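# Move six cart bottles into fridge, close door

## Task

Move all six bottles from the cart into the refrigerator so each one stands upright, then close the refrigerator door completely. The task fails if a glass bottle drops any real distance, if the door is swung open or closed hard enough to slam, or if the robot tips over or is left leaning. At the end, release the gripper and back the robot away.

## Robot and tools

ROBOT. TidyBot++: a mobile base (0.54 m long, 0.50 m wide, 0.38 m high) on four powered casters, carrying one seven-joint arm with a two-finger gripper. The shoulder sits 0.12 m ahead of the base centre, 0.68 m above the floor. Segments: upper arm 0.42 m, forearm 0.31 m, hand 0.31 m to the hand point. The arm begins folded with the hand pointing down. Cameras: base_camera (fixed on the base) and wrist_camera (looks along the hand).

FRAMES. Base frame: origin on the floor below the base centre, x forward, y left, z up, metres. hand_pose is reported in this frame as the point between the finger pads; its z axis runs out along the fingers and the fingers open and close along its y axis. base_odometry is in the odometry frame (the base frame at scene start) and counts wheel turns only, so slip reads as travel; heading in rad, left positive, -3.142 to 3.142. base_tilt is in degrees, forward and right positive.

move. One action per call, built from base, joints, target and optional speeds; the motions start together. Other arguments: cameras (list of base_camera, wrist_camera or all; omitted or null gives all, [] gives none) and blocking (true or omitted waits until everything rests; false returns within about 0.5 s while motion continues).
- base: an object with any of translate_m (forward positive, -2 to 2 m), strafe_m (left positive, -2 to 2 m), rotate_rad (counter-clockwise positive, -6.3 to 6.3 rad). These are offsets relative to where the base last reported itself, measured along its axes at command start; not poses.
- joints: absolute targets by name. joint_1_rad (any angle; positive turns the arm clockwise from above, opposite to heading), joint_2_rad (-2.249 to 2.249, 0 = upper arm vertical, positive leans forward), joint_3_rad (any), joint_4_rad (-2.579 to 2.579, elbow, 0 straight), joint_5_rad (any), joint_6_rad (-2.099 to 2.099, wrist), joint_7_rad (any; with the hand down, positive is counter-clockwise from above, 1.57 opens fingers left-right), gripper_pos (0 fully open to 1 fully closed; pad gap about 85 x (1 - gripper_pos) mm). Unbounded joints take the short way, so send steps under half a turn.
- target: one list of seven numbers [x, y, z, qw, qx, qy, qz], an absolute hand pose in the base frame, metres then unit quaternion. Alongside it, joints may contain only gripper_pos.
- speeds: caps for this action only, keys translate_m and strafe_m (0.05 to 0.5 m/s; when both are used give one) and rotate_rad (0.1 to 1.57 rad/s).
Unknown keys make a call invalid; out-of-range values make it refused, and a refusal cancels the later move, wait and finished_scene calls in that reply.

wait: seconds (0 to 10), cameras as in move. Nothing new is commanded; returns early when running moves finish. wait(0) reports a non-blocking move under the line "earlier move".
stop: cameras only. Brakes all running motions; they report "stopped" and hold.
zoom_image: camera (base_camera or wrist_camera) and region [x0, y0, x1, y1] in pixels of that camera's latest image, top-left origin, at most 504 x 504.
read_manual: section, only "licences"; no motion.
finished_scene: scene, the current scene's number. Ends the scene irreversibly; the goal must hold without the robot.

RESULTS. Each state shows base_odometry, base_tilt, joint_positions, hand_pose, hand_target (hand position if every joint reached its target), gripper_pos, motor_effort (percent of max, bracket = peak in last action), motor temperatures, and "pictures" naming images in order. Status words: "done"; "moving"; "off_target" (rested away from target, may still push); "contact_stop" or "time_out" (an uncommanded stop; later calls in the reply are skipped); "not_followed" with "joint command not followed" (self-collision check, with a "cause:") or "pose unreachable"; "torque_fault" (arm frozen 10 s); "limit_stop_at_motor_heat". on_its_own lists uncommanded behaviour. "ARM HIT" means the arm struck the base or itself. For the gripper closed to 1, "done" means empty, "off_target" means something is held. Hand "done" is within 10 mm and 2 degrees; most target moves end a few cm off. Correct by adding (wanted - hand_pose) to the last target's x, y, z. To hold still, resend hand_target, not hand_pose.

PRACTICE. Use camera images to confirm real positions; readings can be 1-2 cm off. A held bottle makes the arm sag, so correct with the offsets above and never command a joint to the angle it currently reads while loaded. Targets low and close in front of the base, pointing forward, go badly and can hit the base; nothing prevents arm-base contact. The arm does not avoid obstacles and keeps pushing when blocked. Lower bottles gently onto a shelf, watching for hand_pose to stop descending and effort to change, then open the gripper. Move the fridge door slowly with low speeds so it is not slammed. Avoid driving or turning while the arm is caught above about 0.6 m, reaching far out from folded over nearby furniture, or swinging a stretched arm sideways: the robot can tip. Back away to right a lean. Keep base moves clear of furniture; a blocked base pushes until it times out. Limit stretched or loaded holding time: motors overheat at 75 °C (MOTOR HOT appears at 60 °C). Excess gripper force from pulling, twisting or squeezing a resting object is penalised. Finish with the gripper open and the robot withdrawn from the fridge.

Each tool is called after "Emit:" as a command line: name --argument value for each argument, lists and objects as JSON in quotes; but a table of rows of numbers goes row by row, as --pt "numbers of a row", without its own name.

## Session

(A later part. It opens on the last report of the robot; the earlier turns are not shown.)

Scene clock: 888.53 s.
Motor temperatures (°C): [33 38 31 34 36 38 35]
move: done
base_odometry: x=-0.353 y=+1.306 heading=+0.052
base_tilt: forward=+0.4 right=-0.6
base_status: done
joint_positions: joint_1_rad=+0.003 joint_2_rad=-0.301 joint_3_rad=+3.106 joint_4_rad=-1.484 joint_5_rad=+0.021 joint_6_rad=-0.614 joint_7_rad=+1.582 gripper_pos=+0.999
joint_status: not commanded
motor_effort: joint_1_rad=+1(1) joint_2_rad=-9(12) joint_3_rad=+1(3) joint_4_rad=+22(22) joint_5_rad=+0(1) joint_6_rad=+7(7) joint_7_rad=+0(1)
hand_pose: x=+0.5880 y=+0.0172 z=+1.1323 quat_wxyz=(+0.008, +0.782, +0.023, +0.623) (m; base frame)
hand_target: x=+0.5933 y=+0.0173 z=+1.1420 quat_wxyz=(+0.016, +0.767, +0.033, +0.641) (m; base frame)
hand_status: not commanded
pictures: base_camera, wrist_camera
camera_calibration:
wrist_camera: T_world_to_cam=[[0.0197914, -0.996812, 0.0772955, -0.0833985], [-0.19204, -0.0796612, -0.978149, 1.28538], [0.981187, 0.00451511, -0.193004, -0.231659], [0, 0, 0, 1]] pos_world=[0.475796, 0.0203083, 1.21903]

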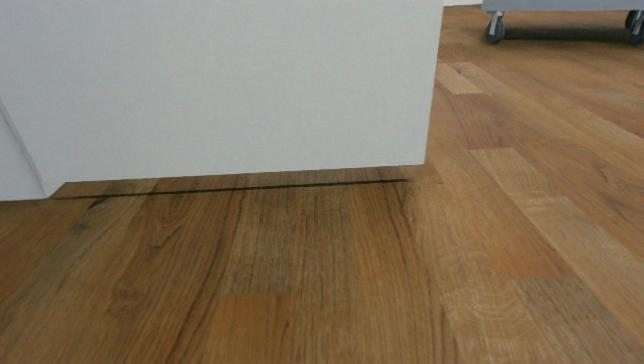

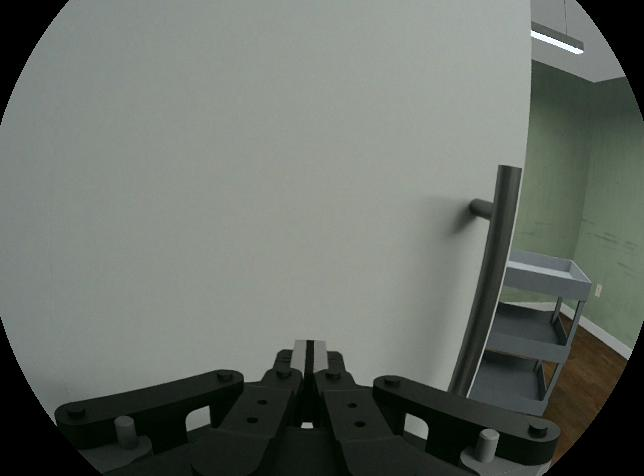

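Emit:
move --base '{"translate_m":0.10}' --speeds '{"translate_m":0.15}'

Scene clock: 894.63 s.
Motor temperatures (°C): [33 38 31 34 36 38 35]
move: done
base_odometry: x=-0.253 y=+1.311 heading=+0.052
base_tilt: forward=+0.4 right=-0.5
base_status: done
joint_positions: joint_1_rad=+0.003 joint_2_rad=-0.299 joint_3_rad=+3.106 joint_4_rad=-1.484 joint_5_rad=+0.021 joint_6_rad=-0.614 joint_7_rad=+1.582 gripper_pos=+0.999
joint_status: not commanded
motor_effort: joint_1_rad=+0(1) joint_2_rad=-10(13) joint_3_rad=+1(2) joint_4_rad=+22(23) joint_5_rad=+0(1) joint_6_rad=+7(8) joint_7_rad=+0(1)
hand_pose: x=+0.5891 y=+0.0172 z=+1.1311 quat_wxyz=(+0.008, +0.783, +0.023, +0.622) (m; base frame)
hand_target: x=+0.5933 y=+0.0173 z=+1.1420 quat_wxyz=(+0.016, +0.767, +0.033, +0.641) (m; base frame)
hand_status: not commanded
pictures: base_camera, wrist_camera
camera_calibration:
wrist_camera: T_world_to_cam=[[0.0199805, -0.996812, 0.07725, -0.0833867], [-0.194419, -0.0796642, -0.977678, 1.28525], [0.980715, 0.00451565, -0.195391, -0.229922], [0, 0, 0, 1]] pos_world=[0.477031, 0.0203058, 1.21808]

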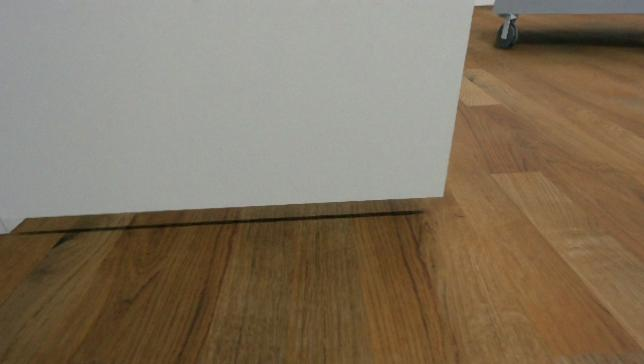

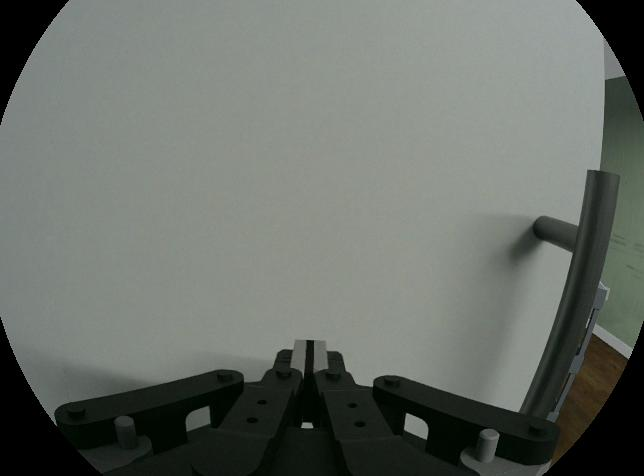

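Emit:
move --base '{"translate_m":0.156,"strafe_m":-0.165,"rotate_rad":0.3}' --speeds '{"translate_m":0.12,"rotate_rad":0.17}'

Scene clock: 905.73 s.
Motor temperatures (°C): [33 37 31 34 36 38 35]
move: done
base_odometry: x=-0.088 y=+1.154 heading=+0.353
base_tilt: forward=+0.4 right=-0.5
base_status: done
joint_positions: joint_1_rad=+0.002 joint_2_rad=-0.313 joint_3_rad=+3.107 joint_4_rad=-1.492 joint_5_rad=+0.021 joint_6_rad=-0.607 joint_7_rad=+1.582 gripper_pos=+0.999
joint_status: not commanded
motor_effort: joint_1_rad=+0(2) joint_2_rad=-9(11) joint_3_rad=+1(3) joint_4_rad=+22(25) joint_5_rad=+0(1) joint_6_rad=+7(12) joint_7_rad=+1(1)
hand_pose: x=+0.5836 y=+0.0165 z=+1.1355 quat_wxyz=(+0.008, +0.779, +0.022, +0.627) (m; base frame)
hand_target: x=+0.5933 y=+0.0173 z=+1.1420 quat_wxyz=(+0.016, +0.767, +0.033, +0.641) (m; base frame)
hand_status: not commanded
pictures: base_camera, wrist_camera
camera_calibration:
wrist_camera: T_world_to_cam=[[0.0178165, -0.996858, 0.0771763, -0.0829816], [-0.180795, -0.0791282, -0.980333, 1.28354], [0.983359, 0.00351296, -0.181637, -0.24087], [0, 0, 0, 1]] pos_world=[0.470397, 0.0196893, 1.22095]

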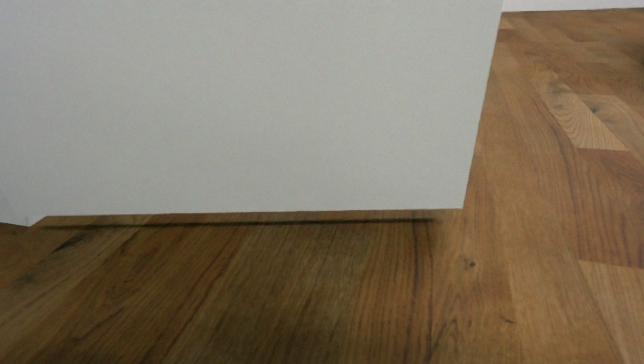

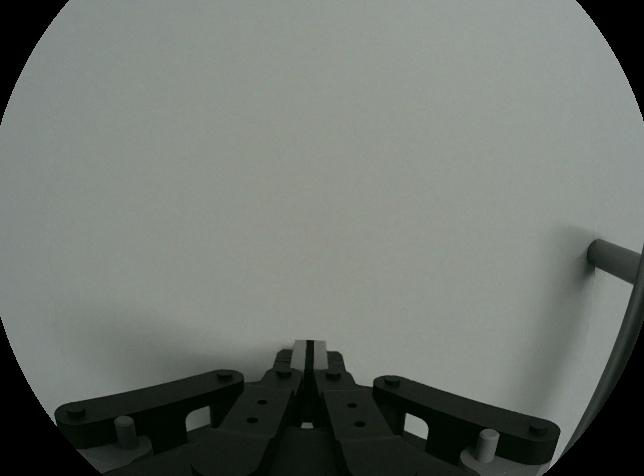

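Emit:
wait --seconds 1

Scene clock: 908.77 s.
Motor temperatures (°C): [33 37 31 34 36 38 35]
base_odometry: x=-0.088 y=+1.154 heading=+0.353
base_tilt: forward=+0.4 right=-0.6
base_status: done
joint_positions: joint_1_rad=+0.002 joint_2_rad=-0.313 joint_3_rad=+3.107 joint_4_rad=-1.492 joint_5_rad=+0.021 joint_6_rad=-0.607 joint_7_rad=+1.582 gripper_pos=+0.999
joint_status: not commanded
motor_effort: joint_1_rad=+1(2) joint_2_rad=-9(11) joint_3_rad=+1(3) joint_4_rad=+22(25) joint_5_rad=+1(1) joint_6_rad=+7(12) joint_7_rad=+0(1)
hand_pose: x=+0.5836 y=+0.0165 z=+1.1355 quat_wxyz=(+0.008, +0.779, +0.022, +0.627) (m; base frame)
hand_target: x=+0.5933 y=+0.0173 z=+1.1420 quat_wxyz=(+0.016, +0.767, +0.033, +0.641) (m; base frame)
hand_status: not commanded
wait: 1.00 s; at rest from the start
pictures: base_camera, wrist_camera
camera_calibration:
wrist_camera: T_world_to_cam=[[0.0178165, -0.996858, 0.0771763, -0.0829816], [-0.180795, -0.0791282, -0.980333, 1.28354], [0.983359, 0.00351296, -0.181637, -0.24087], [0, 0, 0, 1]] pos_world=[0.470397, 0.0196893, 1.22095]

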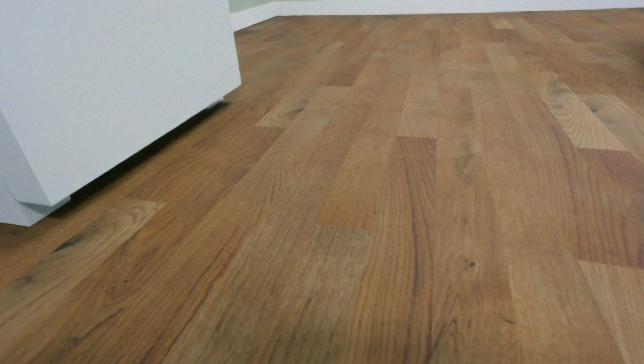

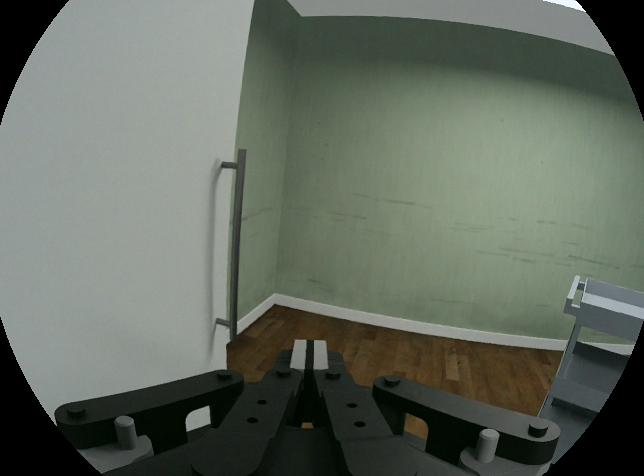

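Emit:
move --base '{"translate_m":0.369,"strafe_m":-0.562}' --cameras '[]'

Emit:
move --base '{"rotate_rad":1.1}'

Scene clock: 915.30 s.
Motor temperatures (°C): [33 37 31 34 36 38 35]
move: done
base_odometry: x=+0.453 y=+0.755 heading=+0.354
base_tilt: forward=+0.4 right=-0.5
base_status: done
joint_positions: joint_1_rad=+0.002 joint_2_rad=-0.306 joint_3_rad=+3.108 joint_4_rad=-1.492 joint_5_rad=+0.021 joint_6_rad=-0.607 joint_7_rad=+1.582 gripper_pos=+0.999
joint_status: not commanded
motor_effort: joint_1_rad=+0(2) joint_2_rad=-9(12) joint_3_rad=+1(4) joint_4_rad=+22(23) joint_5_rad=+1(1) joint_6_rad=+7(8) joint_7_rad=+0(1)
hand_pose: x=+0.5868 y=+0.0164 z=+1.1323 quat_wxyz=(+0.008, +0.781, +0.022, +0.624) (m; base frame)
hand_target: x=+0.5933 y=+0.0173 z=+1.1420 quat_wxyz=(+0.016, +0.767, +0.033, +0.641) (m; base frame)
hand_status: not commanded
pictures: none
No camera images: "cameras" was empty.

Scene clock: 917.30 s.
Motor temperatures (°C): [33 37 31 34 36 38 35]
move: done
base_odometry: x=+0.453 y=+0.754 heading=+1.453
base_tilt: forward=+0.4 right=-0.6
base_status: done
joint_positions: joint_1_rad=+0.000 joint_2_rad=-0.306 joint_3_rad=+3.108 joint_4_rad=-1.492 joint_5_rad=+0.021 joint_6_rad=-0.607 joint_7_rad=+1.582 gripper_pos=+0.999
joint_status: not commanded
motor_effort: joint_1_rad=+0(2) joint_2_rad=-10(11) joint_3_rad=+1(3) joint_4_rad=+22(23) joint_5_rad=+1(1) joint_6_rad=+7(7) joint_7_rad=+0(1)
hand_pose: x=+0.5868 y=+0.0175 z=+1.1323 quat_wxyz=(+0.007, +0.781, +0.023, +0.624) (m; base frame)
hand_target: x=+0.5933 y=+0.0173 z=+1.1420 quat_wxyz=(+0.016, +0.767, +0.033, +0.641) (m; base frame)
hand_status: not commanded
pictures: base_camera, wrist_camera
camera_calibration:
wrist_camera: T_world_to_cam=[[0.0206314, -0.996824, 0.0769173, -0.0831401], [-0.187495, -0.0794263, -0.979049, 1.28346], [0.982049, 0.00577754, -0.188538, -0.236012], [0, 0, 0, 1]] pos_world=[0.474133, 0.0204281, 1.21847]

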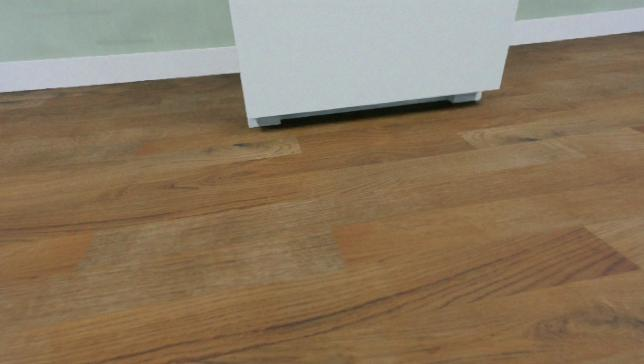

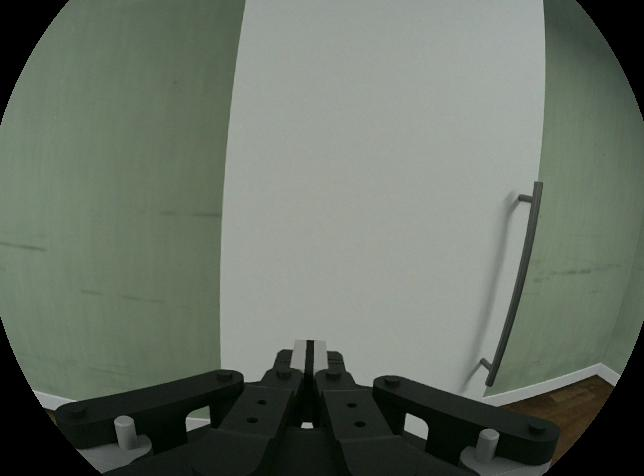

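Emit:
move --base '{"strafe_m": 0.5, "translate_m": -0.15}'

Emit:
zoom_image --camera "base_camera" --region '[300, 0, 640, 200]'

Scene clock: 930.20 s.
Motor temperatures (°C): [33 37 31 34 36 38 35]
move: done
base_odometry: x=-0.062 y=+0.664 heading=+1.453
base_tilt: forward=+0.3 right=-0.6
base_status: done
joint_positions: joint_1_rad=+0.000 joint_2_rad=-0.306 joint_3_rad=+3.107 joint_4_rad=-1.492 joint_5_rad=+0.021 joint_6_rad=-0.607 joint_7_rad=+1.582 gripper_pos=+0.999
joint_status: not commanded
motor_effort: joint_1_rad=+1(1) joint_2_rad=-9(11) joint_3_rad=+1(4) joint_4_rad=+22(23) joint_5_rad=+0(1) joint_6_rad=+7(7) joint_7_rad=+1(1)
hand_pose: x=+0.5868 y=+0.0177 z=+1.1322 quat_wxyz=(+0.007, +0.781, +0.023, +0.624) (m; base frame)
hand_target: x=+0.5933 y=+0.0173 z=+1.1420 quat_wxyz=(+0.016, +0.767, +0.033, +0.641) (m; base frame)
hand_status: not commanded
pictures: base_camera, wrist_camera
camera_calibration:
wrist_camera: T_world_to_cam=[[0.02101, -0.996813, 0.0769601, -0.0832143], [-0.187523, -0.07954, -0.979035, 1.28345], [0.982036, 0.0061377, -0.188596, -0.235969], [0, 0, 0, 1]] pos_world=[0.474156, 0.0205851, 1.21845]

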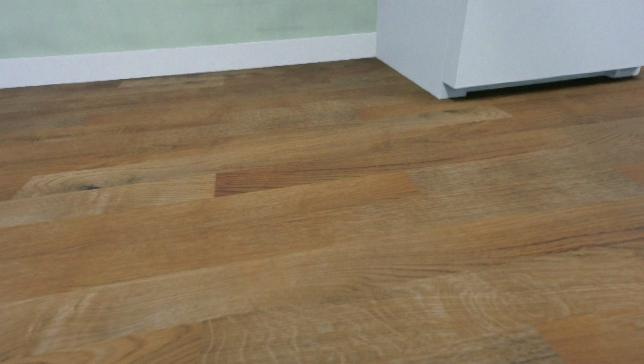

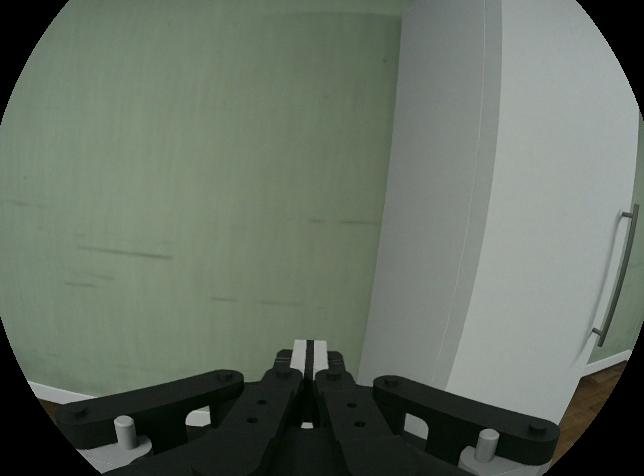

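Scaled by 1.482.

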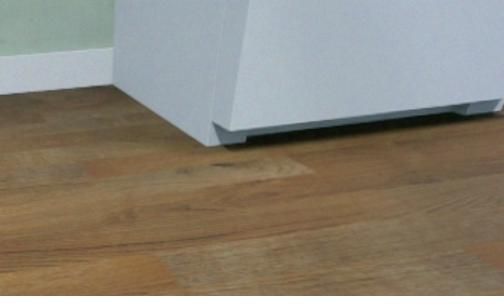

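Emit:
move --base '{"strafe_m": -1.25, "translate_m": 0.3}'

Emit:
zoom_image --camera "wrist_camera" --region '[150, 0, 500, 350]'

Scene clock: 940.73 s.
Motor temperatures (°C): [33 37 31 34 36 38 35]
move: done
base_odometry: x=+1.215 y=+0.816 heading=+1.452
base_tilt: forward=+0.4 right=-0.5
base_status: done
joint_positions: joint_1_rad=+0.000 joint_2_rad=-0.305 joint_3_rad=+3.107 joint_4_rad=-1.492 joint_5_rad=+0.021 joint_6_rad=-0.607 joint_7_rad=+1.582 gripper_pos=+0.999
joint_status: not commanded
motor_effort: joint_1_rad=+0(2) joint_2_rad=-9(12) joint_3_rad=+2(4) joint_4_rad=+22(23) joint_5_rad=+0(1) joint_6_rad=+7(8) joint_7_rad=+0(1)
hand_pose: x=+0.5871 y=+0.0177 z=+1.1320 quat_wxyz=(+0.007, +0.781, +0.023, +0.624) (m; base frame)
hand_target: x=+0.5933 y=+0.0173 z=+1.1420 quat_wxyz=(+0.016, +0.767, +0.033, +0.641) (m; base frame)
hand_status: not commanded
pictures: base_camera, wrist_camera
camera_calibration:
wrist_camera: T_world_to_cam=[[0.0210575, -0.996813, 0.0769474, -0.0832113], [-0.188127, -0.0795402, -0.978919, 1.28345], [0.981919, 0.00613765, -0.189202, -0.235542], [0, 0, 0, 1]] pos_world=[0.474487, 0.0205853, 1.21823]

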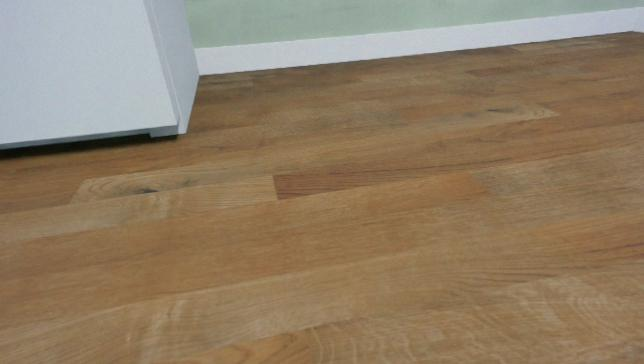

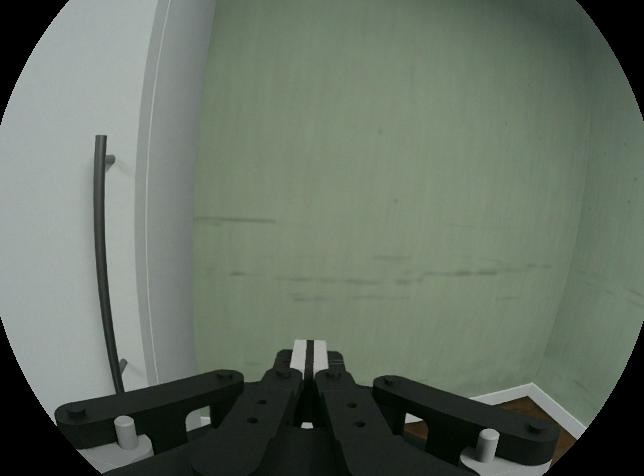

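Scaled by 1.440.

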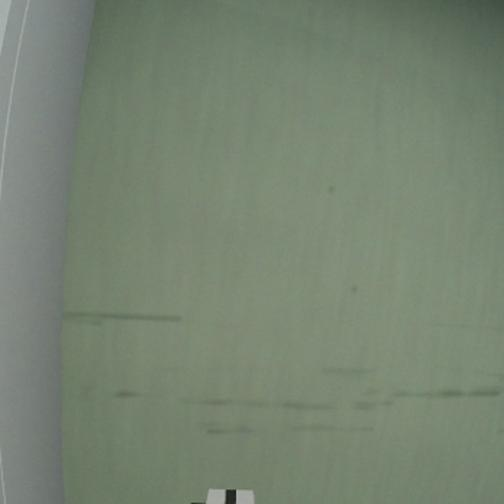

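Emit:
zoom_image --camera "base_camera" --region '[120, 0, 240, 150]'

Emit:
zoom_image --camera "wrist_camera" --region '[90, 100, 250, 300]'

Scaled by 3.360.

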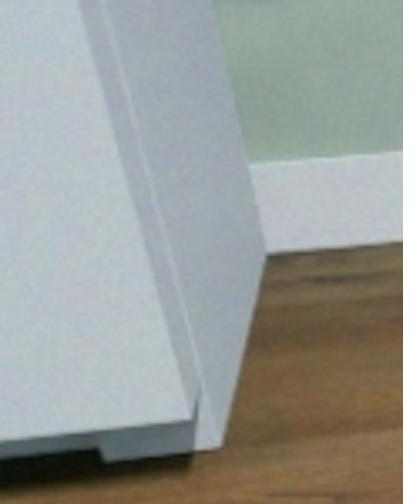

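Scaled by 2.520.

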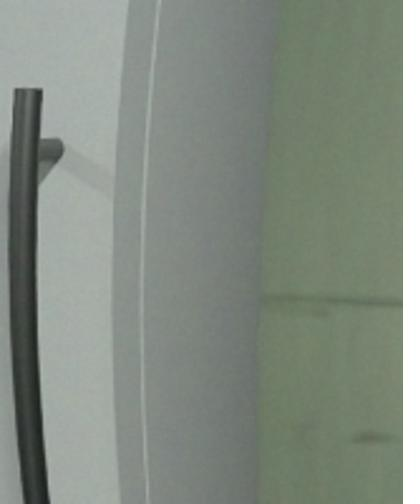

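Emit:
move --base '{"strafe_m": 0.53, "translate_m": 0.0}' --cameras '[]'

Emit:
move --base '{"translate_m": 0.22}' --speeds '{"translate_m": 0.2}'

Scene clock: 951.80 s.
Motor temperatures (°C): [33 37 31 34 36 38 35]
move: done
base_odometry: x=+0.689 y=+0.878 heading=+1.452
base_tilt: forward=+0.4 right=-0.6
base_status: done
joint_positions: joint_1_rad=+0.000 joint_2_rad=-0.304 joint_3_rad=+3.107 joint_4_rad=-1.492 joint_5_rad=+0.021 joint_6_rad=-0.607 joint_7_rad=+1.582 gripper_pos=+0.999
joint_status: not commanded
motor_effort: joint_1_rad=+1(1) joint_2_rad=-10(11) joint_3_rad=+2(3) joint_4_rad=+22(23) joint_5_rad=+1(1) joint_6_rad=+7(7) joint_7_rad=+1(1)
hand_pose: x=+0.5873 y=+0.0177 z=+1.1317 quat_wxyz=(+0.007, +0.781, +0.023, +0.624) (m; base frame)
hand_target: x=+0.5933 y=+0.0173 z=+1.1420 quat_wxyz=(+0.016, +0.767, +0.033, +0.641) (m; base frame)
hand_status: not commanded
pictures: none
No camera images: "cameras" was empty.

Scene clock: 953.67 s.
Motor temperatures (°C): [33 37 31 34 36 38 35]
move: done
base_odometry: x=+0.715 y=+1.097 heading=+1.452
base_tilt: forward=+0.4 right=-0.5
base_status: done
joint_positions: joint_1_rad=+0.000 joint_2_rad=-0.301 joint_3_rad=+3.107 joint_4_rad=-1.492 joint_5_rad=+0.021 joint_6_rad=-0.607 joint_7_rad=+1.582 gripper_pos=+0.999
joint_status: not commanded
motor_effort: joint_1_rad=+0(1) joint_2_rad=-9(13) joint_3_rad=+1(2) joint_4_rad=+22(23) joint_5_rad=+0(1) joint_6_rad=+7(7) joint_7_rad=+0(1)
hand_pose: x=+0.5891 y=+0.0177 z=+1.1299 quat_wxyz=(+0.007, +0.782, +0.023, +0.622) (m; base frame)
hand_target: x=+0.5933 y=+0.0173 z=+1.1420 quat_wxyz=(+0.016, +0.767, +0.033, +0.641) (m; base frame)
hand_status: not commanded
pictures: base_camera, wrist_camera
camera_calibration:
wrist_camera: T_world_to_cam=[[0.0213858, -0.996812, 0.076873, -0.0831984], [-0.192293, -0.079556, -0.978108, 1.28338], [0.981105, 0.00613551, -0.193381, -0.232662], [0, 0, 0, 1]] pos_world=[0.476829, 0.0205952, 1.21669]

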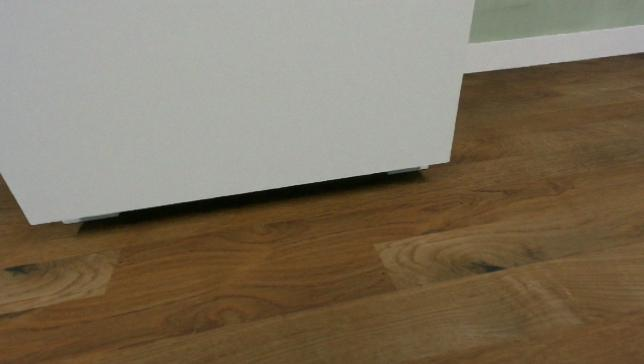

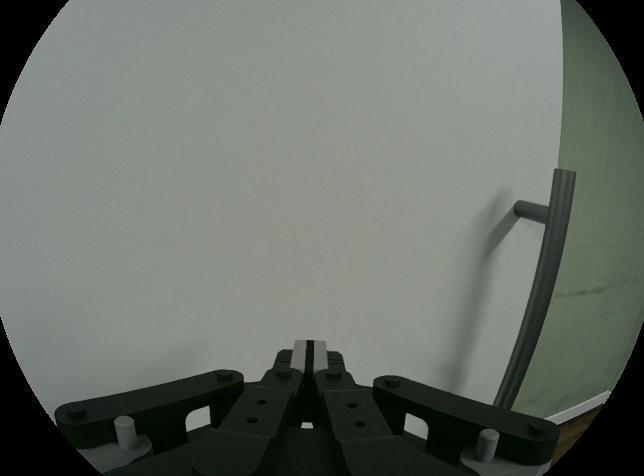

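Emit:
move --base '{"translate_m": 0.1}' --speeds '{"translate_m": 0.05}' --cameras '["wrist_camera"]'

Scene clock: 980.23 s.
Motor temperatures (°C): [33 37 31 33 36 38 35]
move: done
base_odometry: x=+0.726 y=+1.196 heading=+1.452
base_tilt: forward=+0.4 right=-0.6
base_status: done
joint_positions: joint_1_rad=+0.000 joint_2_rad=-0.300 joint_3_rad=+3.107 joint_4_rad=-1.492 joint_5_rad=+0.021 joint_6_rad=-0.607 joint_7_rad=+1.582 gripper_pos=+0.999
joint_status: not commanded
motor_effort: joint_1_rad=+0(1) joint_2_rad=-9(13) joint_3_rad=+1(2) joint_4_rad=+22(23) joint_5_rad=+0(1) joint_6_rad=+7(7) joint_7_rad=+0(1)
hand_pose: x=+0.5892 y=+0.0177 z=+1.1297 quat_wxyz=(+0.007, +0.782, +0.023, +0.622) (m; base frame)
hand_target: x=+0.5933 y=+0.0173 z=+1.1420 quat_wxyz=(+0.016, +0.767, +0.033, +0.641) (m; base frame)
hand_status: not commanded
pictures: wrist_camera
camera_calibration:
wrist_camera: T_world_to_cam=[[0.0214197, -0.996812, 0.0768637, -0.0831961], [-0.192724, -0.0795562, -0.978023, 1.28338], [0.981019, 0.00613548, -0.193813, -0.232357], [0, 0, 0, 1]] pos_world=[0.477065, 0.0205952, 1.21653]

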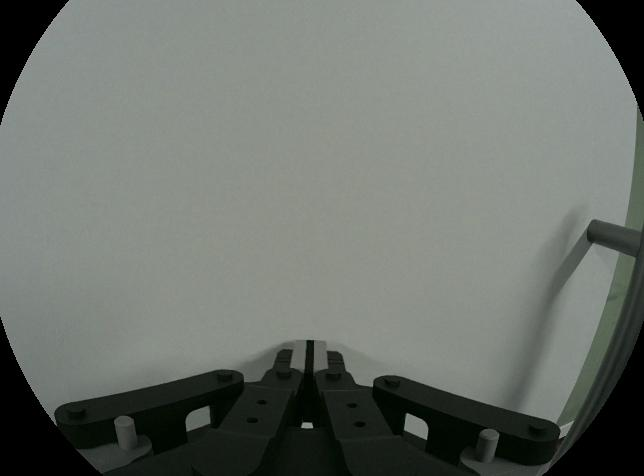

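Fingertips nearly there; shadow converging.

Emit:
move --base '{"translate_m": 0.03}' --speeds '{"translate_m": 0.05}' --cameras '["wrist_camera"]'

Emit:
move --base '{"translate_m": 0.02}' --speeds '{"translate_m": 0.05}' --cameras '["wrist_camera"]'

Scene clock: 986.60 s.
Motor temperatures (°C): [33 37 31 33 36 38 35]
move: done
base_odometry: x=+0.730 y=+1.226 heading=+1.452
base_tilt: forward=+0.4 right=-0.6
base_status: done
joint_positions: joint_1_rad=+0.003 joint_2_rad=-0.362 joint_3_rad=+3.107 joint_4_rad=-1.512 joint_5_rad=+0.021 joint_6_rad=-0.606 joint_7_rad=+1.582 gripper_pos=+0.999
joint_status: not commanded
motor_effort: joint_1_rad=-2(3) joint_2_rad=+5(10) joint_3_rad=-1(3) joint_4_rad=+25(28) joint_5_rad=-1(2) joint_6_rad=+15(19) joint_7_rad=+0(1)
hand_pose: x=+0.5623 y=+0.0161 z=+1.1459 quat_wxyz=(+0.009, +0.769, +0.022, +0.638) (m; base frame)
hand_target: x=+0.5933 y=+0.0173 z=+1.1420 quat_wxyz=(+0.016, +0.767, +0.033, +0.641) (m; base frame)
hand_status: not commanded
pictures: wrist_camera
camera_calibration:
wrist_camera: T_world_to_cam=[[0.0145924, -0.996821, 0.0783281, -0.0832948], [-0.151954, -0.0796373, -0.985174, 1.27915], [0.98828, 0.00247384, -0.152633, -0.253993], [0, 0, 0, 1]] pos_world=[0.446603, 0.0194663, 1.22794]

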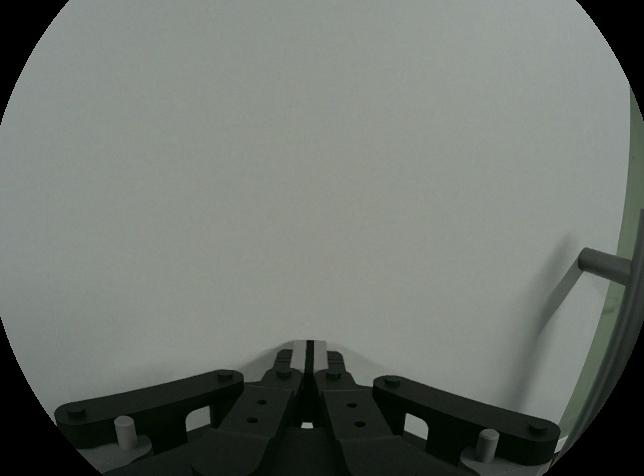

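Scene clock: 987.37 s.
Motor temperatures (°C): [33 37 31 33 36 38 35]
move: done
base_odometry: x=+0.732 y=+1.245 heading=+1.452
base_tilt: forward=+0.3 right=-0.6
base_status: done
joint_positions: joint_1_rad=+0.003 joint_2_rad=-0.404 joint_3_rad=+3.107 joint_4_rad=-1.535 joint_5_rad=+0.021 joint_6_rad=-0.618 joint_7_rad=+1.582 gripper_pos=+0.999
joint_status: not commanded
motor_effort: joint_1_rad=-1(3) joint_2_rad=+13(16) joint_3_rad=+0(3) joint_4_rad=+29(32) joint_5_rad=+0(2) joint_6_rad=+23(27) joint_7_rad=+0(0)
hand_pose: x=+0.5438 y=+0.0157 z=+1.1469 quat_wxyz=(+0.010, +0.767, +0.022, +0.641) (m; base frame)
hand_target: x=+0.5933 y=+0.0173 z=+1.1420 quat_wxyz=(+0.016, +0.767, +0.033, +0.641) (m; base frame)
hand_status: not commanded
pictures: wrist_camera
camera_calibration:
wrist_camera: T_world_to_cam=[[0.0128029, -0.996761, 0.0793981, -0.0838126], [-0.144908, -0.0804159, -0.986172, 1.27463], [0.989362, 0.00112048, -0.145468, -0.24429], [0, 0, 0, 1]] pos_world=[0.427468, 0.0192333, 1.22812]

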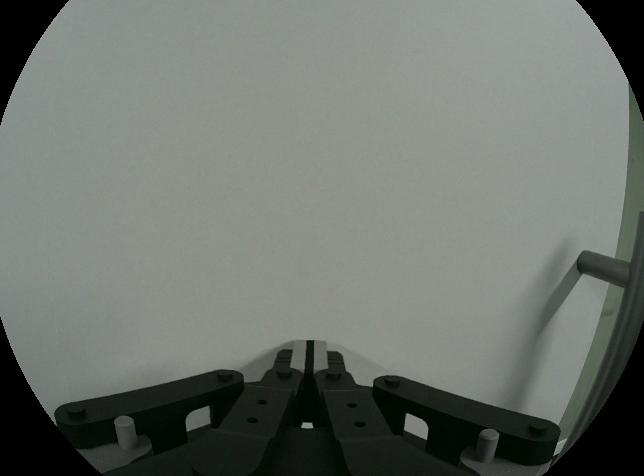

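The door gave no travel: the arm deflected and the door stayed put, so it is firmly closed. Backing off.

Emit:
move --base '{"translate_m": -0.35}' --speeds '{"translate_m": 0.2}'

Scene clock: 992.00 s.
Motor temperatures (°C): [33 37 31 34 36 39 35]
move: done
base_odometry: x=+0.690 y=+0.898 heading=+1.452
base_tilt: forward=+0.3 right=-0.6
base_status: done
joint_positions: joint_1_rad=+0.002 joint_2_rad=-0.297 joint_3_rad=+3.107 joint_4_rad=-1.510 joint_5_rad=+0.021 joint_6_rad=-0.573 joint_7_rad=+1.582 gripper_pos=+0.999
joint_status: not commanded
motor_effort: joint_1_rad=+0(2) joint_2_rad=-9(15) joint_3_rad=+1(2) joint_4_rad=+22(27) joint_5_rad=+0(1) joint_6_rad=+7(21) joint_7_rad=+0(1)
hand_pose: x=+0.5938 y=+0.0167 z=+1.1278 quat_wxyz=(+0.008, +0.778, +0.022, +0.627) (m; base frame)
hand_target: x=+0.5933 y=+0.0173 z=+1.1420 quat_wxyz=(+0.016, +0.767, +0.033, +0.641) (m; base frame)
hand_status: not commanded
pictures: base_camera, wrist_camera
camera_calibration:
wrist_camera: T_world_to_cam=[[0.018562, -0.996872, 0.0768186, -0.0824154], [-0.180222, -0.0789093, -0.980456, 1.27763], [0.983451, 0.00435484, -0.181123, -0.25289], [0, 0, 0, 1]] pos_world=[0.480492, 0.0197609, 1.21319]

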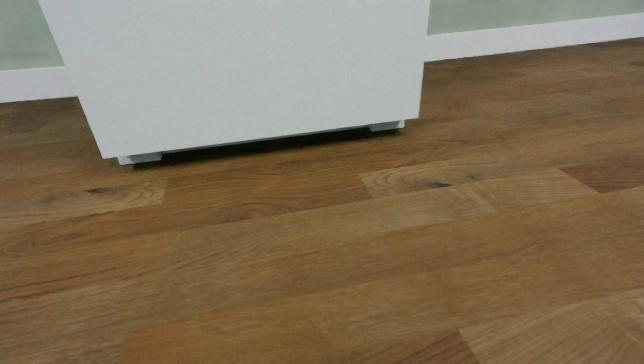

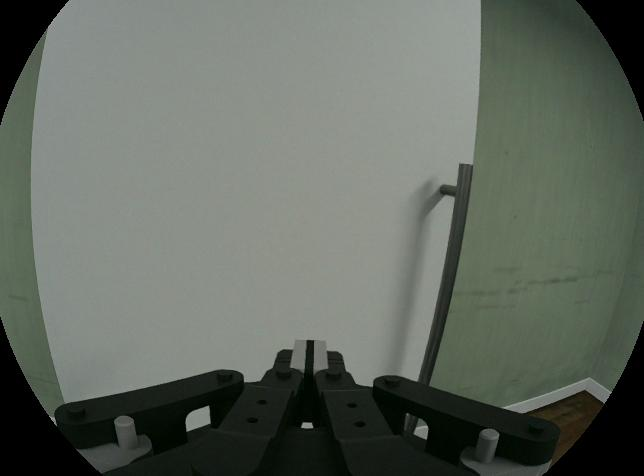

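Emit:
finished_scene --scene 2

The scene is finished: the task was done.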